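# Place blue magazine flat onto wire rack's wooden board

## Task

Put the blue magazine down lying flat on the wire rack's wooden board, far enough onto it to sit securely, release it, keep the rack from being moved, and keep the black cup upright.

## Robot and tools

Robot: two arms. left_arm ends in a five-finger left hand; right_arm ends in a right hand. Scene frame: origin at table-top height midway between the arms, +x out over the table, +z up, left_arm on the +y side. Actual bases: left_arm (+0.019, +0.291, +0.026) m, right_arm (-0.045, -0.343, +0.004) m, both turned only slightly about z. A post stands behind the arms. Loose objects may get an occasional small shove.

Hand point: a point fixed to each palm, 0.15 m from the wrist mounting face along the fingers and 0.05 m in front of the palm. Its +z runs along the straight fingers, +y points out of the palm. For the right hand +x runs across the palm away from the thumb; for the left hand +x runs toward the thumb. Straight fingertips reach 0.06-0.07 m past the point along +z, and the finger line sits 0.06 m behind it (-y). A rigid bracket on the little-finger side of the wrist can strike objects.

Row layout: every action row is 28 numbers in [-1, 1], covering both arms even if one is idle. Order: left dx, dy, dz, rx, ry, rz; left little, ring, middle, index, thumb_bend, thumb_turn, force_limit, speed; then the same 14 for the right arm.

Pose numbers (dx..rz) are offsets, not poses. They are measured from that arm's Hand target as it stood when the action or call began, along that Hand target's own axes. Scale: 1.0 = 0.6 m for dx, dy, dz and 180 degrees for the rotation vector rx, ry, rz. All rows of one action count from the same start, so repeating an offset in a new action moves further. Six zeros asks nothing new of that arm.

Hand numbers are absolute targets. Fingers and thumb_bend: +1 straight/open, -1 curled/closed. thumb_turn: +1 beside the palm, -1 opposite the fingers. force_limit maps -1..+1 to about 0..10 N at the fingertip (0..15 N for the two thumb motors). speed rises from near zero at -1 to full at +0.48 and stays full up to +1; close at -0.94 or below for a gentle grip. To leave a hand unchanged, resend the eight hand numbers of its last executed row (if none yet, its hand_measured six values plus hand_force_limit and hand_speed). A thumb in front of the palm plus fingers holds items roughly 0.035-0.065 m thick; thumb tip against index pad can pinch a light, thin item.

Tools:
- execute_actions(actions, cameras): actions is a list of actions, each a table of up to 15 rows, one per 1/30 s step; a short table repeats its last row to step 15. Images come back only for an empty actions list or when cameras names them.
- move(target, speed, blend, blocking, cameras): target is one 28-number row or a list of up to 15 rows; every row is an offset from the Hand targets at the start of the move (not chained). speed in m/s, 0.002 to 4.3, default 0.25; rotation runs at up to twice that in rad/s. blend in metres rounds corners of a list; 0 stops at each. Whole move is capped at 10 s. blocking=false returns after about 0.5 s while motion continues. Paths do not avoid obstacles or the other arm.
- wait(seconds, cameras): 0-3600 s, sends nothing new.
- stop(cameras): brakes a running move.
- zoom_image(camera, region): region [x0, y0, x1, y1] in pixels, at most 504 by 504, from the latest image of cam_head_left, cam_head_right or cam_high (each 896x504).
- show_instructions(): shows the reference pages.
- finished_scene(scene=1): ends the scene for good.

Results: end_effector_position (m) and end_effector_quat_wxyz in the scene frame; Hand target, the last commanded pose after clipping, from which the next offsets start; joint positions, velocities and torques; motor temperatures; and for each hand hand_measured, hand_stopped_by (moving, target, force, stalled, fault), hand_load_n (positive when pushed open; a grip lost drops to about 0), hand_force_limit, hand_speed. A move adds a move: line such as done, off_target, moving, held or fault, plus limits=paced (pose clipped) or limits=held (steps withheld).

Behaviour to expect: commanded orientation is clipped to 40 degrees from the current one each step. Arms often rest 1-3 cm (sometimes 5 cm) from the command, usually low, without any contact; a later execute_actions call with zero offsets requests the target again, or send the remaining gap as an offset. Small commands may not move at all, and small turns can shift the hand point noticeably. A blocked arm keeps pushing until commanded back past its hand point. Joint ranges (rad): waist ±2.880, shoulder 0 to 3.142, elbow 0 to 3.019, wrist pitch -1.693 to 1.571, wrist yaw ±1.571, wrist roll ±2.094.

Avoid: dropping the magazine even a little, releasing it while it still moves, fast impacts, shoving the rack, toppling the cup, anything leaving the table, hands or arms pressing against each other (can fail the scene), excess finger force, and long stretched or straining holds that heat motors (MOTOR HOT near 85 °C; at 100 °C the arm goes limp for 30-60 s). Thinking time lets the scene keep running.

Each tool is called after "Call:" as name(argument=value, ...) on one line, values as JSON.

Reference images:

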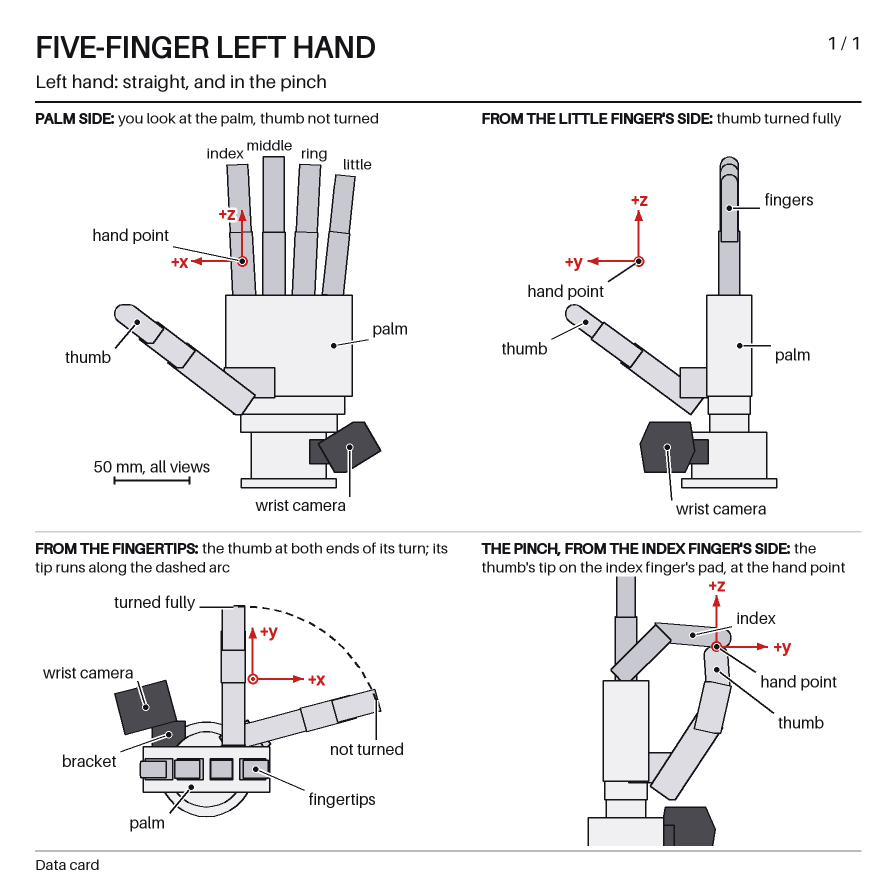

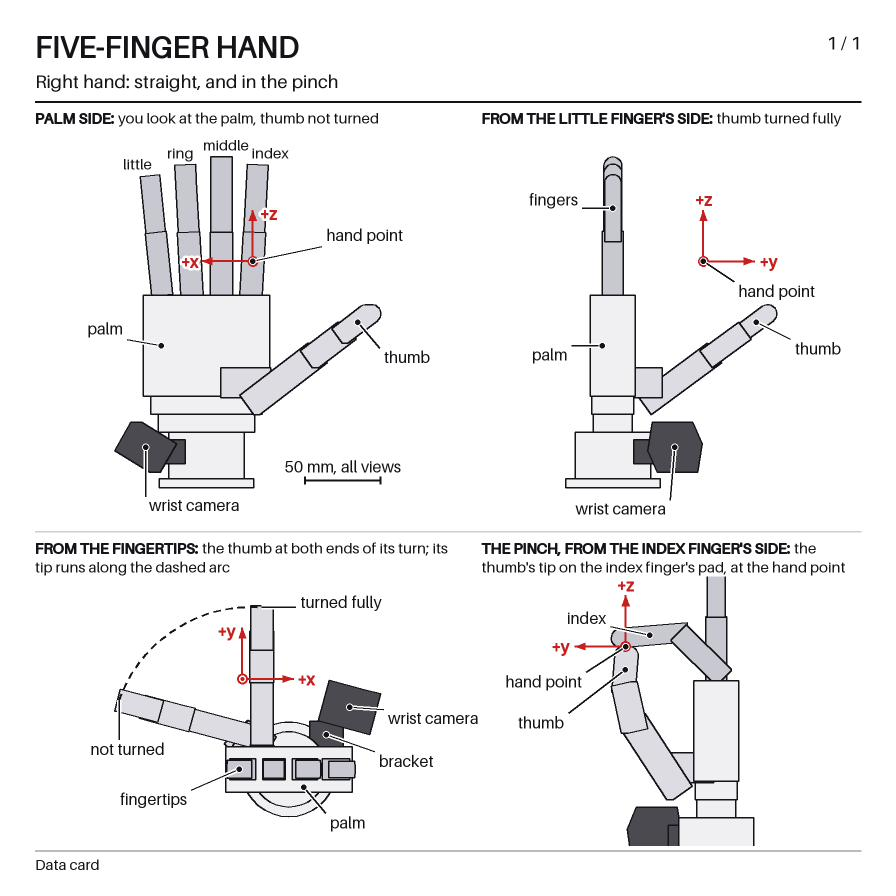

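## Session

Call:
execute_actions(actions=[])

Scene clock: 0.00 s.
left_arm: end_effector_position=(+0.5376, +0.6298, +0.2453) hand_measured=(+1.000, +1.000, +1.000, +1.000, +1.000, +1.000) hand_load_n=(+0.0, +0.0, +0.0, +0.0, +0.0, +0.0) hand_stopped_by=(target, target, target, target, target, target) hand_force_limit=0.00 hand_speed=-0.80 end_effector_quat_wxyz=(+0.375, -0.363, +0.853, -0.021) | right_arm: end_effector_position=(+0.2104, -0.8277, +0.1462) hand_measured=(+1.000, +1.000, +1.000, +1.000, +1.000, +1.000) hand_load_n=(+0.0, +0.0, +0.0, +0.0, +0.0, +0.0) hand_stopped_by=(target, target, target, target, target, target) hand_force_limit=0.00 hand_speed=-0.80 end_effector_quat_wxyz=(+0.186, +0.691, +0.121, +0.688)
Joint positions: left_arm=[0.506 1.567 1.411 -0.655 0.14 1.257] | right_arm=[-1.385 1.795 0.654 1.201 -1.31 -1.95]
Joint velocities: within noise
Joint torques (N m): no reading
Motor temperatures (°C): left_arm=[29 30 25 25 26 22] | right_arm=[25 29 22 22 24 22]
Heat: left arm: hottest shoulder 30 °C; right arm: hottest shoulder 29 °C.
Hand target: left_arm +0.5445, +0.6340, +0.2642; +0.392, -0.359, +0.847, -0.019 | right_arm +0.2110, -0.8318, +0.1532; +0.193, +0.688, +0.127, +0.688

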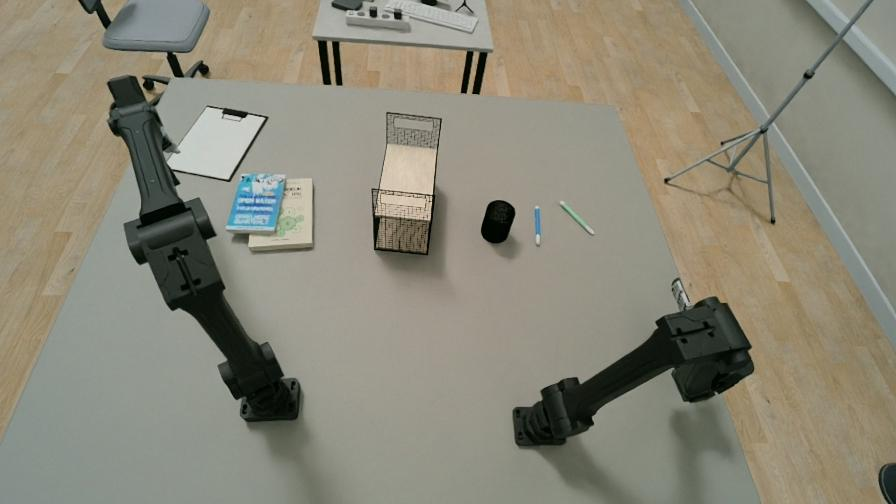

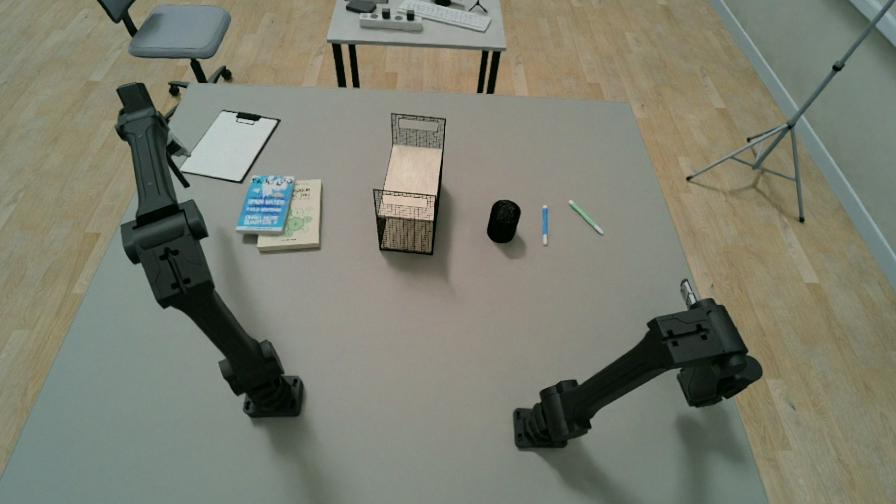

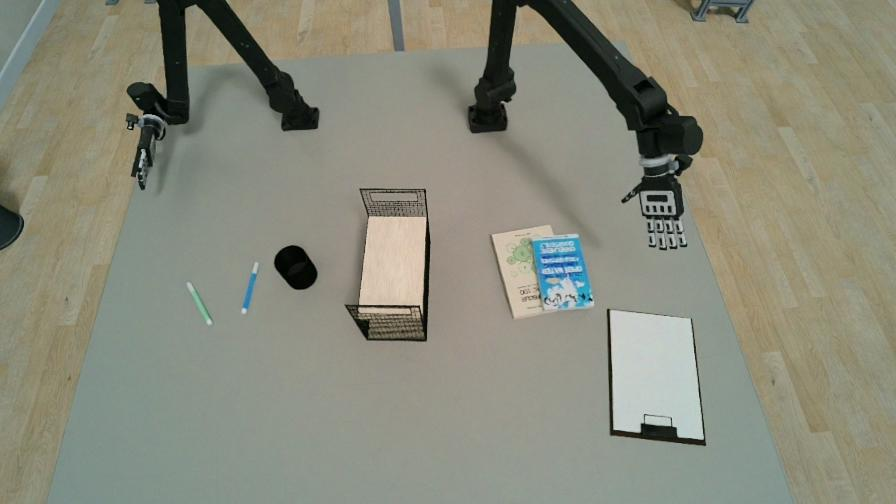

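Call:
zoom_image(camera="cam_high", region=[440, 200, 620, 340])

Call:
zoom_image(camera="cam_head_left", region=[200, 90, 460, 270])

Call:
zoom_image(camera="cam_high", region=[320, 170, 460, 360])

Scaled by 2.800 from the camera's image (finer frame: 1280x720).

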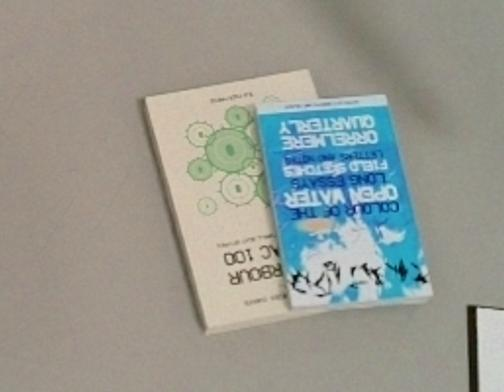

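Scaled by 1.938 from the camera's image (finer frame: 1280x720).

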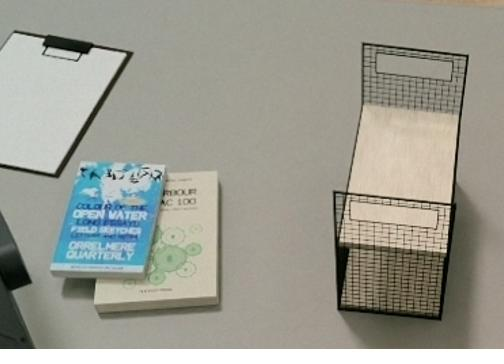

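Scaled by 2.653 from the camera's image (finer frame: 1280x720).

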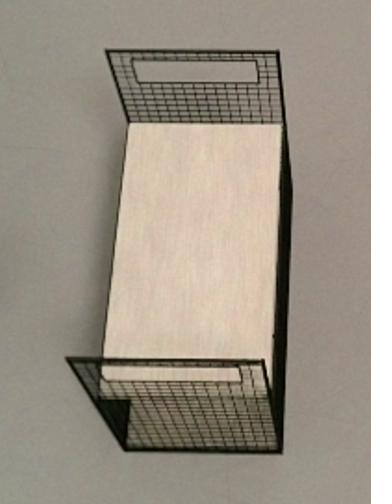

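Call:
zoom_image(camera="cam_head_left", region=[220, 165, 320, 255])

Call:
zoom_image(camera="cam_head_left", region=[360, 105, 450, 260])

Call:
zoom_image(camera="cam_high", region=[485, 220, 600, 320])

Scaled by 5.040 from the camera's image (finer frame: 1280x720).

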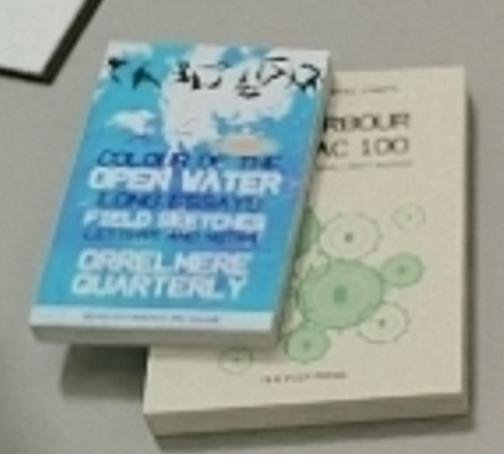

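Scaled by 3.252 from the camera's image (finer frame: 1280x720).

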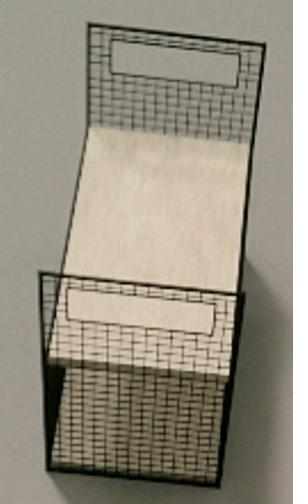

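Scaled by 4.383 from the camera's image (finer frame: 1280x720).

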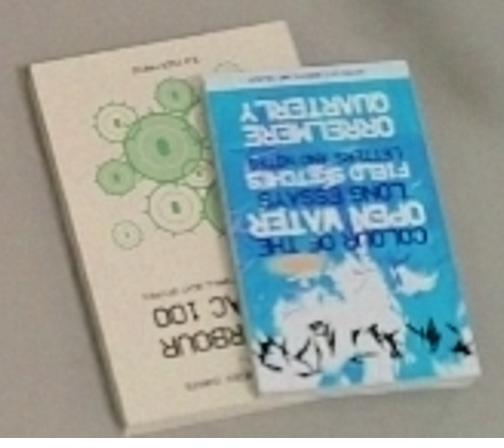

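Call:
move(target=[0.007,-0.027,-0.129,-0.322,-0.016,-0.695,1,1,1,1,1,1,0,-0.8,0,0,0,0,0,0,1,1,1,1,1,1,0,-0.8], cameras=["all"])

Scene clock: 10.90 s.
left_arm: end_effector_position=(+0.5064, +0.5975, +0.3045) hand_measured=(+1.000, +1.000, +1.000, +1.000, +1.000, +1.000) hand_load_n=(+0.0, +0.0, +0.0, +0.0, +0.0, +0.0) hand_stopped_by=(target, target, target, target, target, target) hand_force_limit=0.00 hand_speed=-0.80 end_effector_quat_wxyz=(-0.020, +0.999, -0.010, +0.029) | right_arm: end_effector_position=(+0.2104, -0.8277, +0.1462) hand_measured=(+1.000, +1.000, +1.000, +1.000, +1.000, +1.000) hand_load_n=(+0.0, +0.0, +0.0, +0.0, +0.0, +0.0) hand_stopped_by=(target, target, target, target, target, target) hand_force_limit=0.00 hand_speed=-0.80 end_effector_quat_wxyz=(+0.186, +0.691, +0.121, +0.688)
Joint positions: left_arm=[0.639 1.854 2.041 -1.688 0.007 -0.871] | right_arm=[-1.385 1.795 0.654 1.201 -1.31 -1.95]
Joint torques (N m): left_arm=[2.02 -18.14 9.92 -0.17 0.17 -0.14] | right_arm=[-1.44 -13.22 4.92 1.37 0 -0.09]
Heat: left arm: hottest shoulder 32 °C; right arm: hottest shoulder 29 °C.
Hand target: left_arm +0.4998, +0.6000, +0.3201; -0.001, +1.000, +0.000, +0.000 | right_arm +0.2110, -0.8318, +0.1532; +0.193, +0.688, +0.127, +0.688
Off the commanded pose: left_arm 0.017 m, 4 deg | right_arm 0.008 m, 1 deg.
joint sent to its limit (left arm) — joint 4 (wrist pitch), lower limit. The joint targets are off in orientation, not in position.
move: off_target (left_arm)

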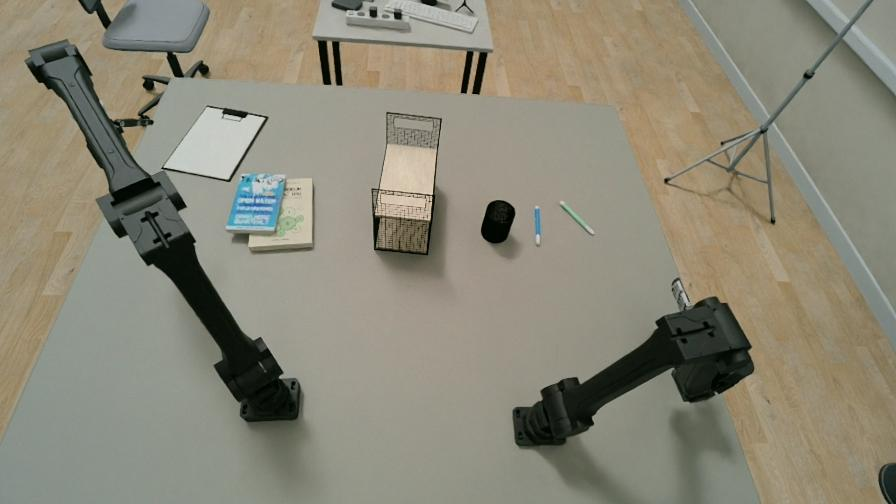

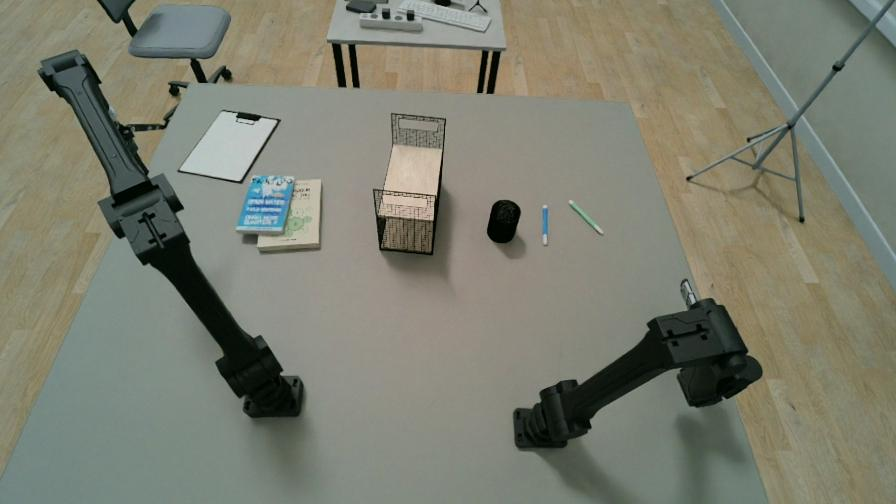

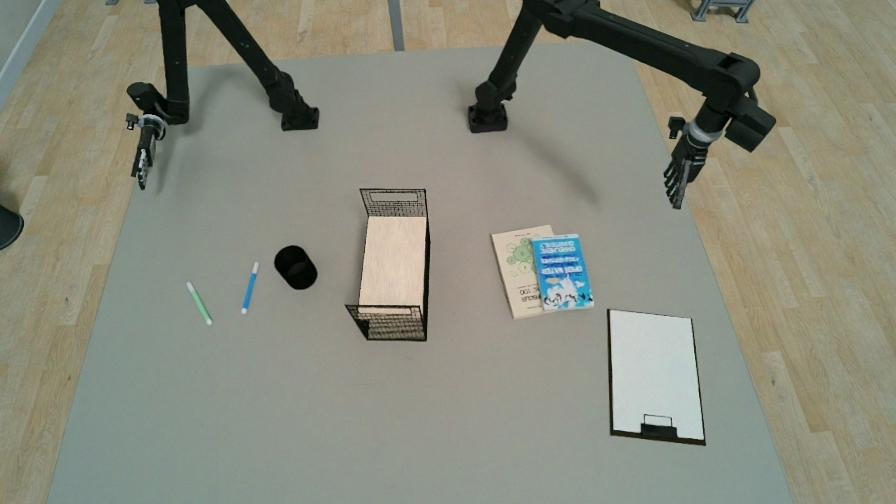

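Call:
move(target=[0.1333,-0.0333,0.3333,0,0,0,0,0,0,0,1,-1,0,-0.3,0,0,0,0,0,0,1,1,1,1,1,1,0,-0.8], cameras=["all"])

Call:
zoom_image(camera="cam_high", region=[480, 130, 760, 330])

Call:
zoom_image(camera="cam_head_right", region=[20, 40, 340, 260])

Scene clock: 14.00 s.
left_arm: end_effector_position=(+0.5620, +0.6133, +0.0990) hand_measured=(+0.000, +0.000, +0.000, +0.000, +1.000, -1.000) hand_load_n=(+0.0, +0.0, +0.0, +0.0, +0.0, +0.0) hand_stopped_by=(target, target, target, target, target, target) hand_force_limit=0.00 hand_speed=-0.30 end_effector_quat_wxyz=(+0.019, +1.000, -0.002, -0.024) | right_arm: end_effector_position=(+0.2104, -0.8277, +0.1462) hand_measured=(+1.000, +1.000, +1.000, +1.000, +1.000, +1.000) hand_load_n=(+0.0, -0.5, +0.0, +0.0, +0.0, +0.0) hand_stopped_by=(target, target, target, target, target, target) hand_force_limit=0.00 hand_speed=-0.80 end_effector_quat_wxyz=(+0.186, +0.691, +0.121, +0.688)
Joint positions: left_arm=[0.602 2.134 1.936 -1.434 0.002 -0.922] | right_arm=[-1.385 1.795 0.654 1.201 -1.31 -1.95]
Joint torques (N m): left_arm=[0.91 -20.89 13 0.29 -0.08 -0.13] | right_arm=[-1.49 -13.22 4.94 1.4 0 -0.09]
Heat: left arm: hottest shoulder 33 °C; right arm: hottest shoulder 30 °C.
Hand target: left_arm +0.5798, +0.6202, +0.1201; -0.001, +1.000, +0.000, +0.000 | right_arm +0.2110, -0.8318, +0.1532; +0.193, +0.688, +0.127, +0.688
Off the commanded pose: left_arm 0.028 m, 4 deg | right_arm 0.008 m, 1 deg.
move: off_target (left_arm)

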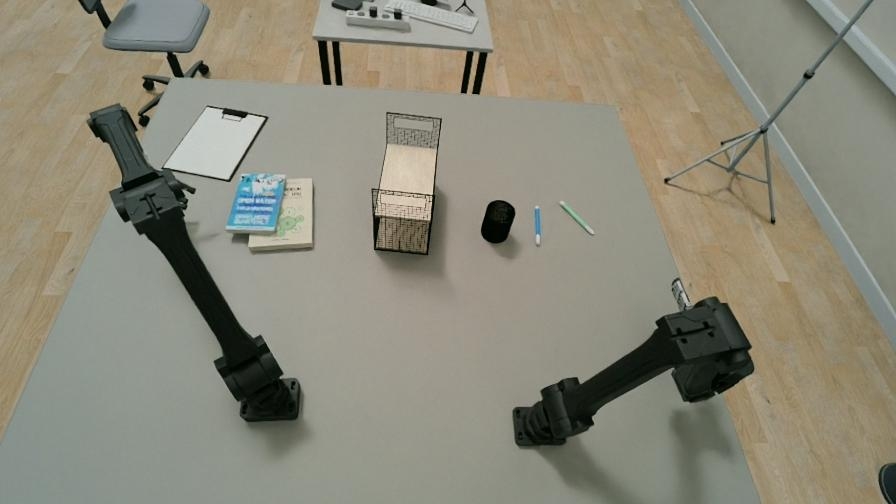

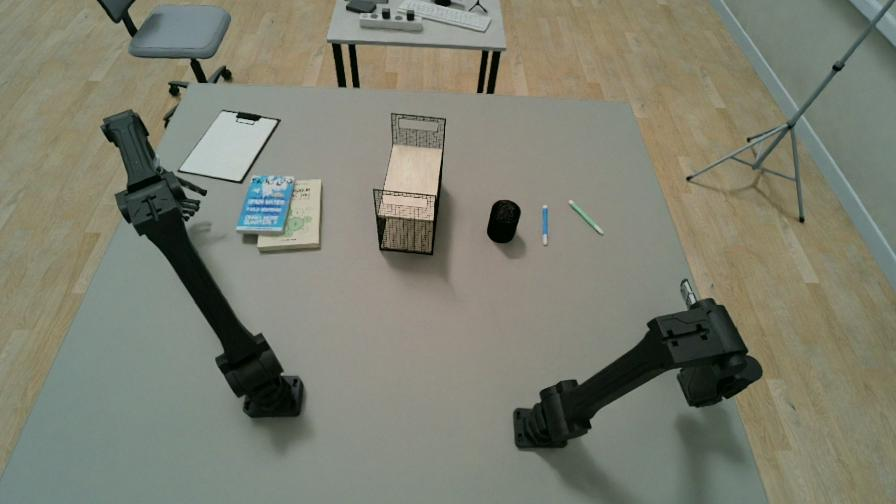

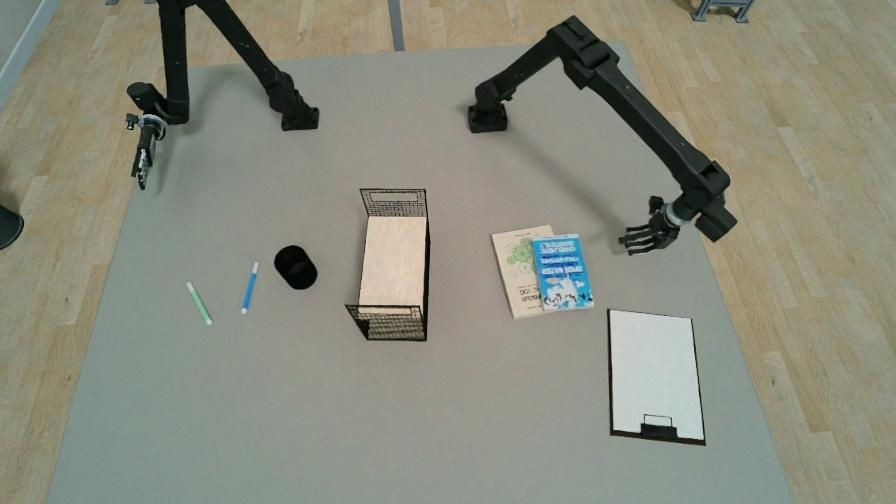

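Scaled by 1.800 from the camera's image (finer frame: 1280x720).

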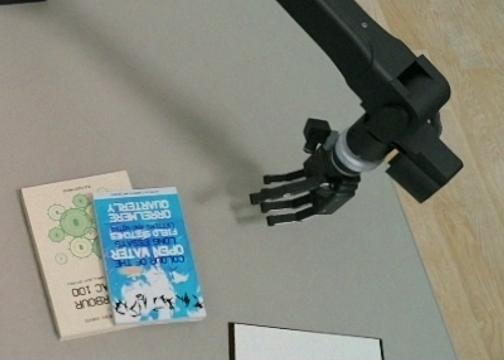

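Scaled by 1.575 from the camera's image (finer frame: 1280x720).

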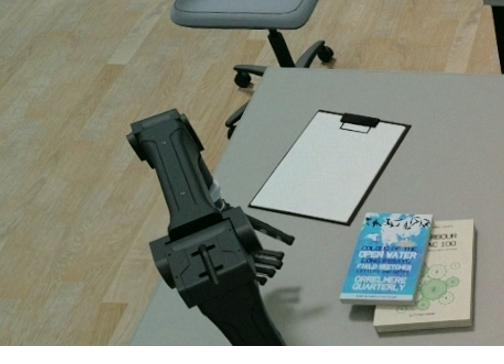

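Call:
zoom_image(camera="cam_high", region=[600, 180, 700, 270])

Call:
zoom_image(camera="cam_head_right", region=[150, 150, 330, 260])

Scaled by 5.040 from the camera's image (finer frame: 1280x720).

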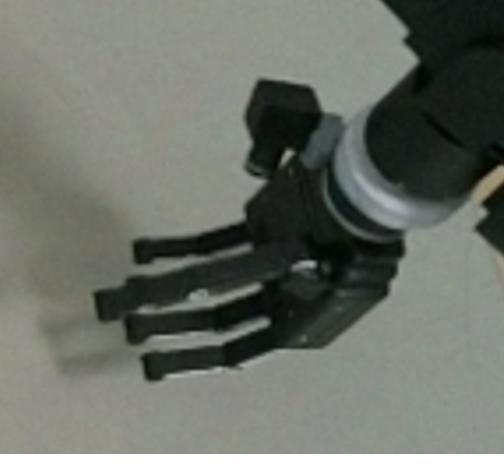

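Scaled by 2.800 from the camera's image (finer frame: 1280x720).

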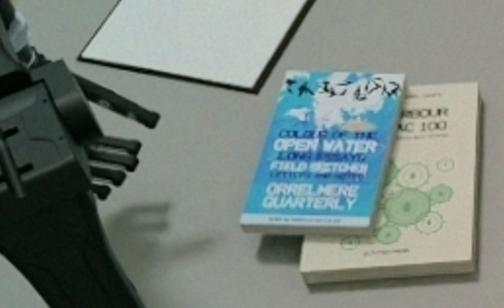

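Call:
move(target=[0.075,0.088,0.082,0.012,0.015,0,0,0,0,0,1,-1,0,-0.3,0,0,0,0,0,0,1,1,1,1,1,1,0,-0.8], speed=0.12, cameras=["all"])

Call:
zoom_image(camera="cam_high", region=[520, 200, 690, 320])

Call:
zoom_image(camera="cam_head_right", region=[180, 150, 330, 260])

Scene clock: 17.27 s.
left_arm: end_effector_position=(+0.6202, +0.5664, +0.0707) hand_measured=(+0.000, +0.000, +0.000, +0.000, +1.000, -1.000) hand_load_n=(+0.0, +0.0, +0.0, +0.0, +0.0, +0.0) hand_stopped_by=(target, target, target, target, target, target) hand_force_limit=0.00 hand_speed=-0.30 end_effector_quat_wxyz=(-0.015, +1.000, -0.006, +0.019) | right_arm: end_effector_position=(+0.2104, -0.8277, +0.1462) hand_measured=(+1.000, +1.000, +1.000, +1.000, +1.000, +1.000) hand_load_n=(+0.0, +0.0, +0.0, +0.0, +0.0, +0.0) hand_stopped_by=(target, target, target, target, target, target) hand_force_limit=0.00 hand_speed=-0.80 end_effector_quat_wxyz=(+0.186, +0.691, +0.121, +0.688)
Joint positions: left_arm=[0.49 2.134 1.864 -1.254 -0.006 -1.028] | right_arm=[-1.385 1.795 0.654 1.201 -1.31 -1.95]
Joint torques (N m): left_arm=[1.61 -19.43 9.4 0.51 -0.12 -0.08] | right_arm=[-1.55 -13.16 4.96 1.37 0.01 -0.08]
Heat: left arm: hottest shoulder 34 °C; right arm: hottest shoulder 30 °C.
Hand target: left_arm +0.6247, +0.5676, +0.0709; -0.019, +1.000, +0.000, +0.023 | right_arm +0.2110, -0.8318, +0.1532; +0.193, +0.688, +0.127, +0.688
Off the commanded pose: left_arm 0.005 m, 1 deg | right_arm 0.008 m, 1 deg.
move: done

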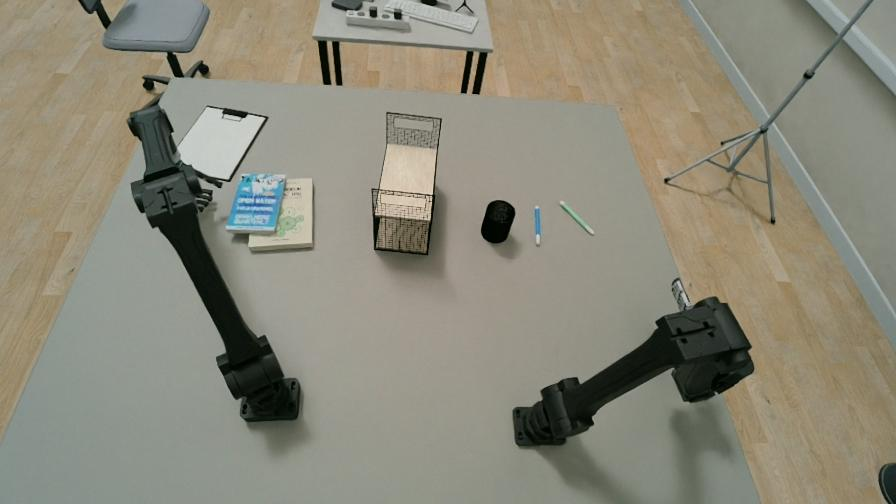

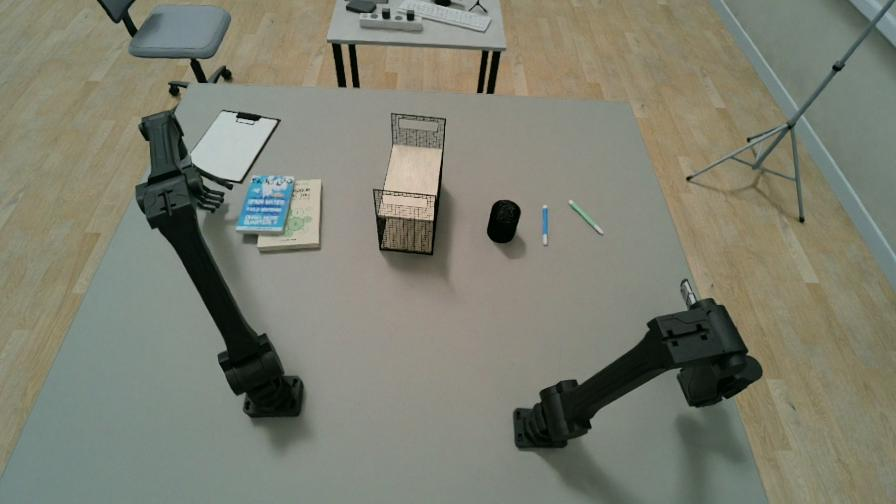

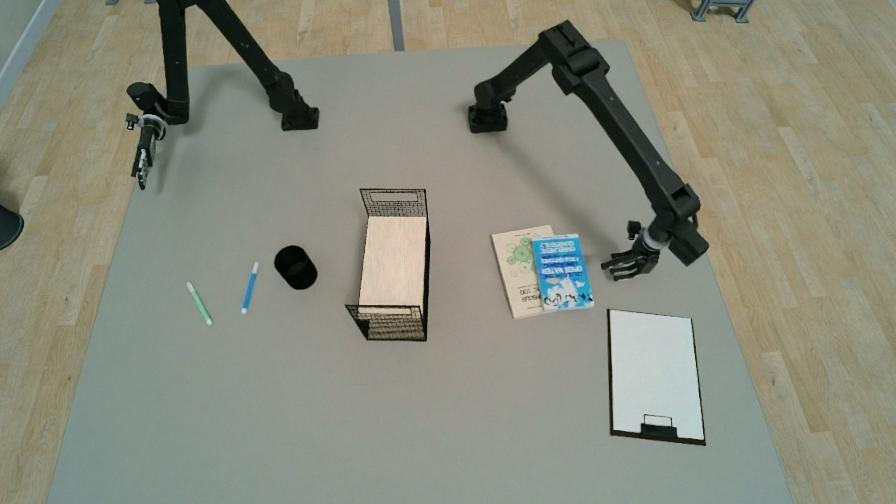

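Scaled by 2.965 from the camera's image (finer frame: 1280x720).

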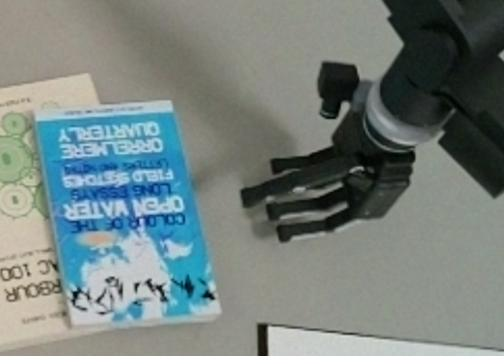

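Scaled by 3.360 from the camera's image (finer frame: 1280x720).

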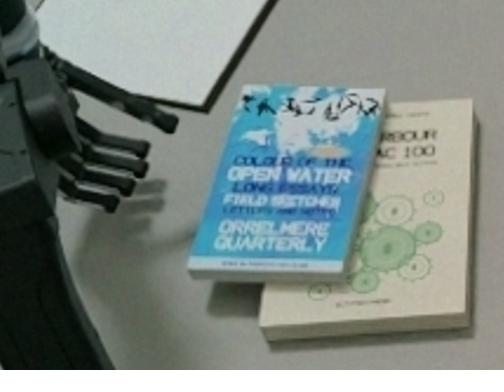

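Call:
move(target=[0,0.02,0.05,0,0,0,0,0,0,0,1,-1,0,-0.3,0,0,0,0,0,0,1,1,1,1,1,1,0,-0.8], speed=0.08, cameras=["all"])

Call:
zoom_image(camera="cam_high", region=[520, 200, 690, 320])

Call:
zoom_image(camera="cam_head_right", region=[180, 150, 330, 260])

Call:
zoom_image(camera="cam_head_left", region=[170, 150, 320, 260])

Scene clock: 19.03 s.
left_arm: end_effector_position=(+0.6188, +0.5627, +0.0462) hand_measured=(+0.000, +0.000, +0.000, +0.000, +1.000, -1.000) hand_load_n=(+0.0, +0.0, -0.5, +0.0, +0.0, +0.0) hand_stopped_by=(target, target, target, target, target, target) hand_force_limit=0.00 hand_speed=-0.30 end_effector_quat_wxyz=(-0.017, +1.000, +0.000, +0.022) | right_arm: end_effector_position=(+0.2104, -0.8277, +0.1462) hand_measured=(+1.000, +1.000, +1.000, +1.000, +1.000, +1.000) hand_load_n=(+0.0, +0.0, +0.0, +0.0, +0.0, +0.0) hand_stopped_by=(target, target, target, target, target, target) hand_force_limit=0.00 hand_speed=-0.80 end_effector_quat_wxyz=(+0.186, +0.691, +0.121, +0.688)
Joint positions: left_arm=[0.486 2.139 1.806 -1.182 -0.008 -1.043] | right_arm=[-1.385 1.795 0.654 1.201 -1.31 -1.95]
Joint torques (N m): left_arm=[0.38 -19.14 9.26 0.7 -0.11 -0.15] | right_arm=[-1.55 -13.16 4.97 1.39 0.01 -0.09]
Heat: left arm: hottest shoulder 34 °C; right arm: hottest shoulder 30 °C.
Hand target: left_arm +0.6261, +0.5568, +0.0405; -0.020, +1.000, +0.000, +0.024 | right_arm +0.2110, -0.8318, +0.1532; +0.193, +0.688, +0.127, +0.688
Off the commanded pose: left_arm 0.011 m, 0 deg | right_arm 0.008 m, 1 deg.
move: off_target (left_arm)

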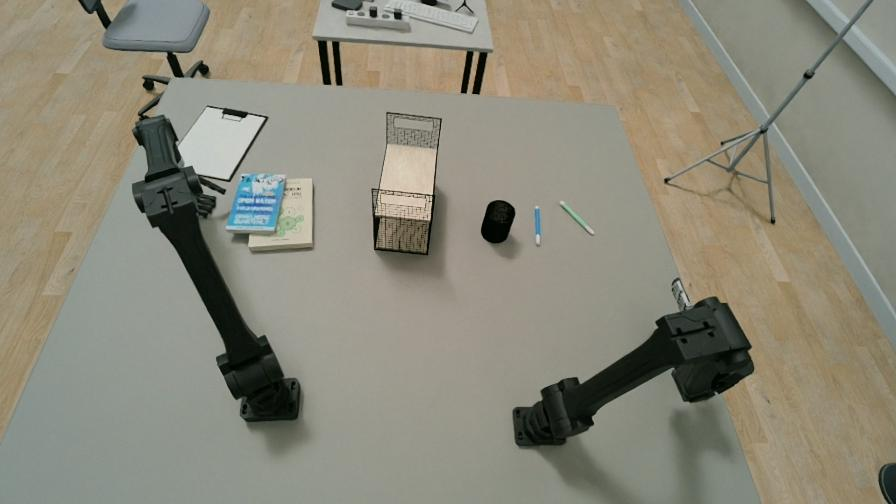

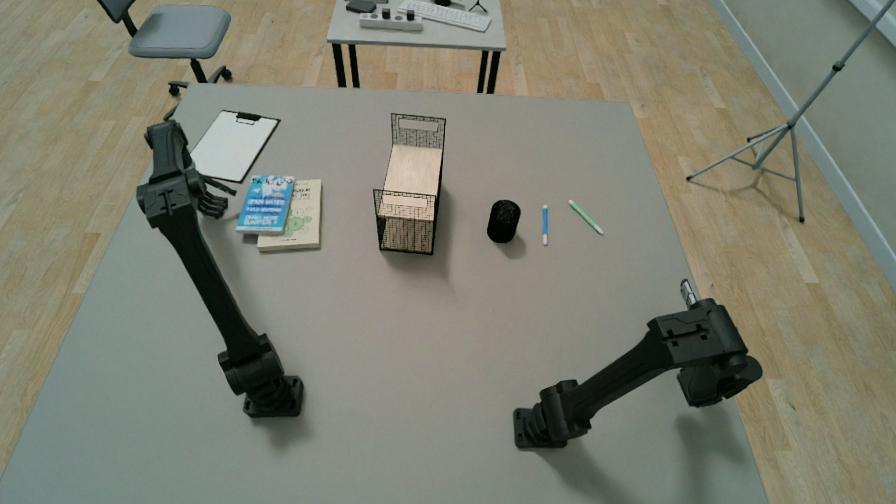

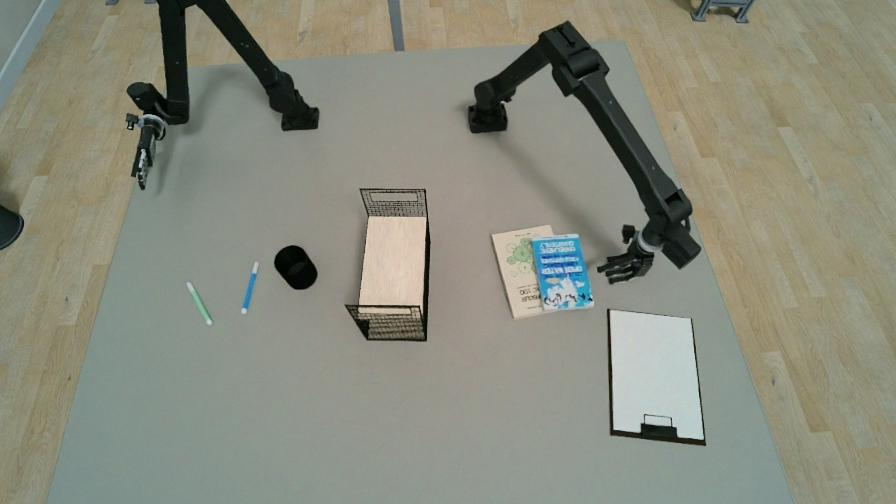

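Scaled by 2.965 from the camera's image (finer frame: 1280x720).

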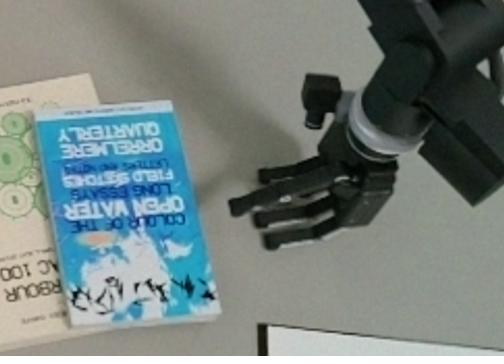

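Scaled by 3.360 from the camera's image (finer frame: 1280x720).

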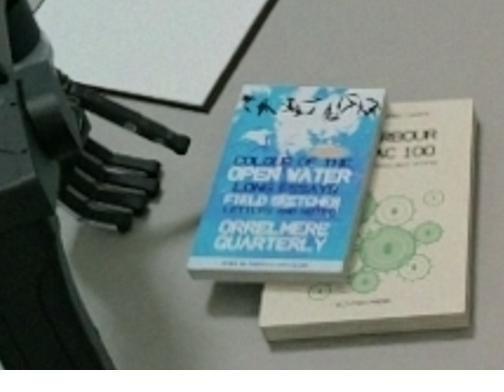

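Scaled by 3.360 from the camera's image (finer frame: 1280x720).

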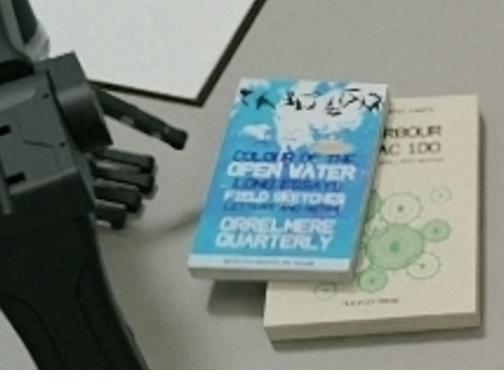

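Call:
zoom_image(camera="cam_high", region=[580, 240, 660, 300])

Call:
zoom_image(camera="cam_head_right", region=[190, 160, 250, 230])

Scaled by 6.300 from the camera's image (finer frame: 1280x720).

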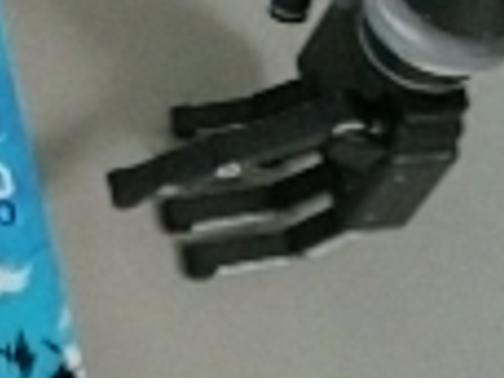

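Scaled by 7.200 from the camera's image (finer frame: 1280x720).

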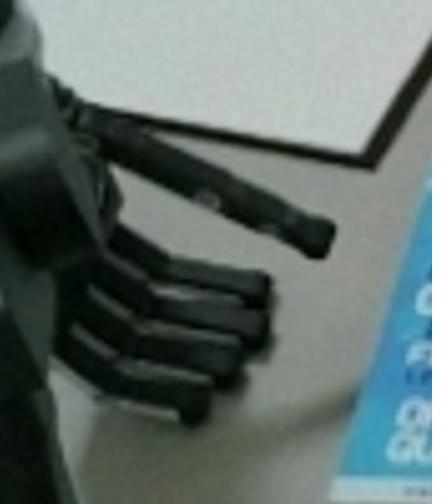

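Call:
zoom_image(camera="cam_head_left", region=[220, 215, 280, 255])

Call:
zoom_image(camera="cam_head_right", region=[230, 215, 290, 255])

Scaled by 8.400 from the camera's image (finer frame: 1280x720).

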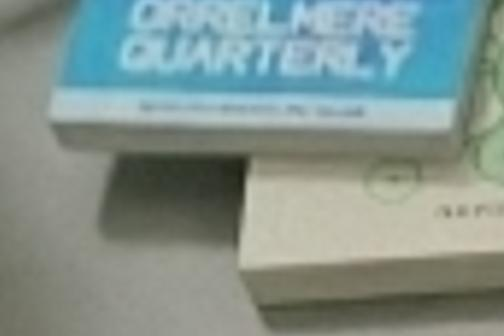

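Scaled by 8.400 from the camera's image (finer frame: 1280x720).

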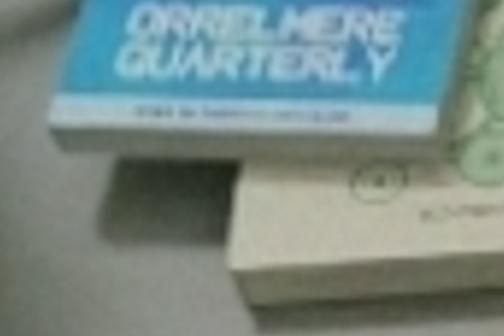

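Call:
move(target=[0,0,-0.005,-0.0556,0,0,0,0,0,0,1,-1,0,-0.3,0,0,0,0,0,0,1,1,1,1,1,1,0,-0.8], speed=0.08, cameras=["all"])

Call:
zoom_image(camera="cam_high", region=[570, 240, 650, 300])

Call:
zoom_image(camera="cam_head_right", region=[190, 160, 260, 230])

Scene clock: 22.10 s.
left_arm: end_effector_position=(+0.6228, +0.5478, +0.0464) hand_measured=(+0.000, +0.000, +0.000, +0.000, +1.000, -1.000) hand_load_n=(+0.0, -0.5, -0.5, +0.0, +0.0, +0.0) hand_stopped_by=(target, target, target, target, target, target) hand_force_limit=0.00 hand_speed=-0.30 end_effector_quat_wxyz=(+0.066, +0.998, +0.001, +0.023) | right_arm: end_effector_position=(+0.2104, -0.8277, +0.1462) hand_measured=(+1.000, +1.000, +1.000, +1.000, +1.000, +1.000) hand_load_n=(+0.0, +0.0, +0.0, +0.0, +0.0, +0.0) hand_stopped_by=(target, target, target, target, target, target) hand_force_limit=0.00 hand_speed=-0.80 end_effector_quat_wxyz=(+0.186, +0.691, +0.121, +0.688)
Joint positions: left_arm=[0.505 2.199 1.879 -1.281 0.137 -1.025] | right_arm=[-1.385 1.795 0.654 1.201 -1.31 -1.95]
Joint torques (N m): left_arm=[2.67 -18.14 11.99 -0.5 0.37 0.12] | right_arm=[-1.49 -13.16 4.92 1.36 0 -0.08]
Heat: left arm: hottest shoulder 34 °C; right arm: hottest shoulder 30 °C.
Hand target: left_arm +0.6261, +0.5566, +0.0435; +0.068, +0.997, -0.002, +0.023 | right_arm +0.2110, -0.8318, +0.1532; +0.193, +0.688, +0.127, +0.688
Off the commanded pose: left_arm 0.010 m, 0 deg | right_arm 0.008 m, 1 deg.
move: done

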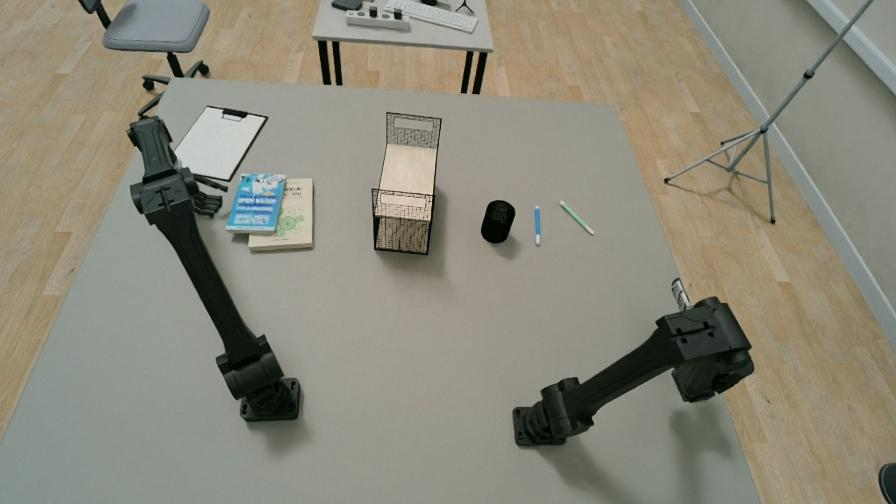

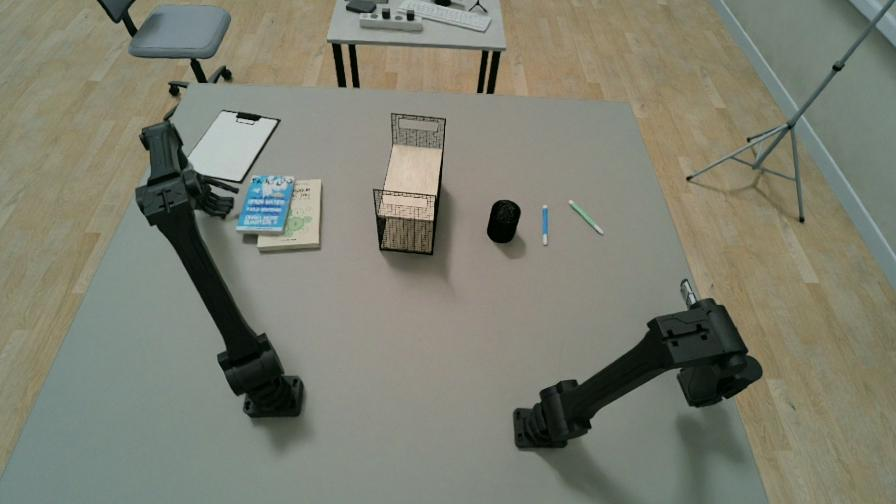

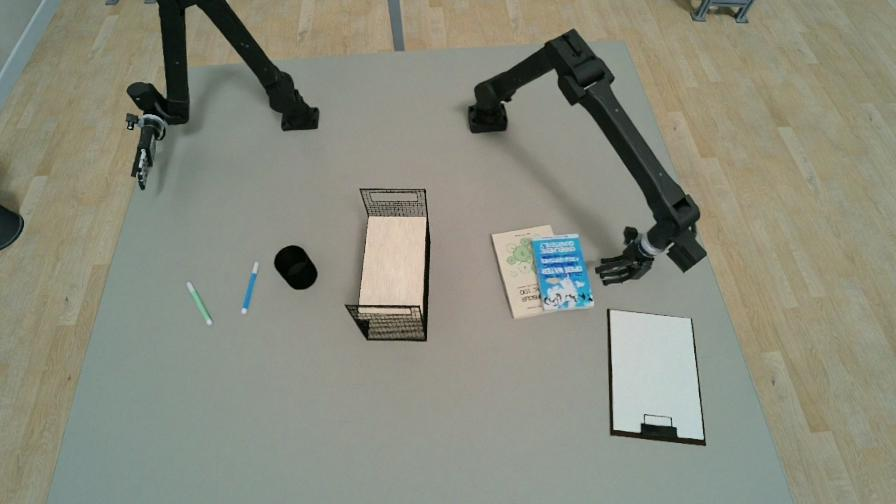

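Scaled by 6.300 from the camera's image (finer frame: 1280x720).

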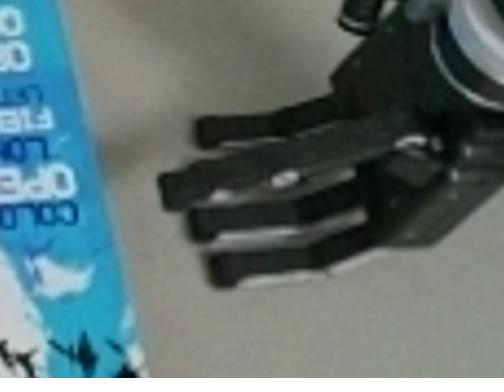

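Scaled by 7.200 from the camera's image (finer frame: 1280x720).

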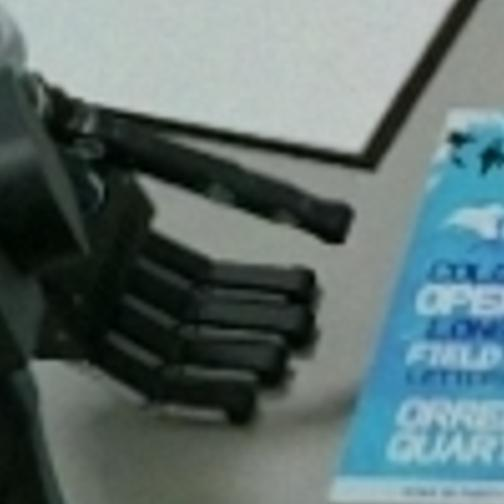

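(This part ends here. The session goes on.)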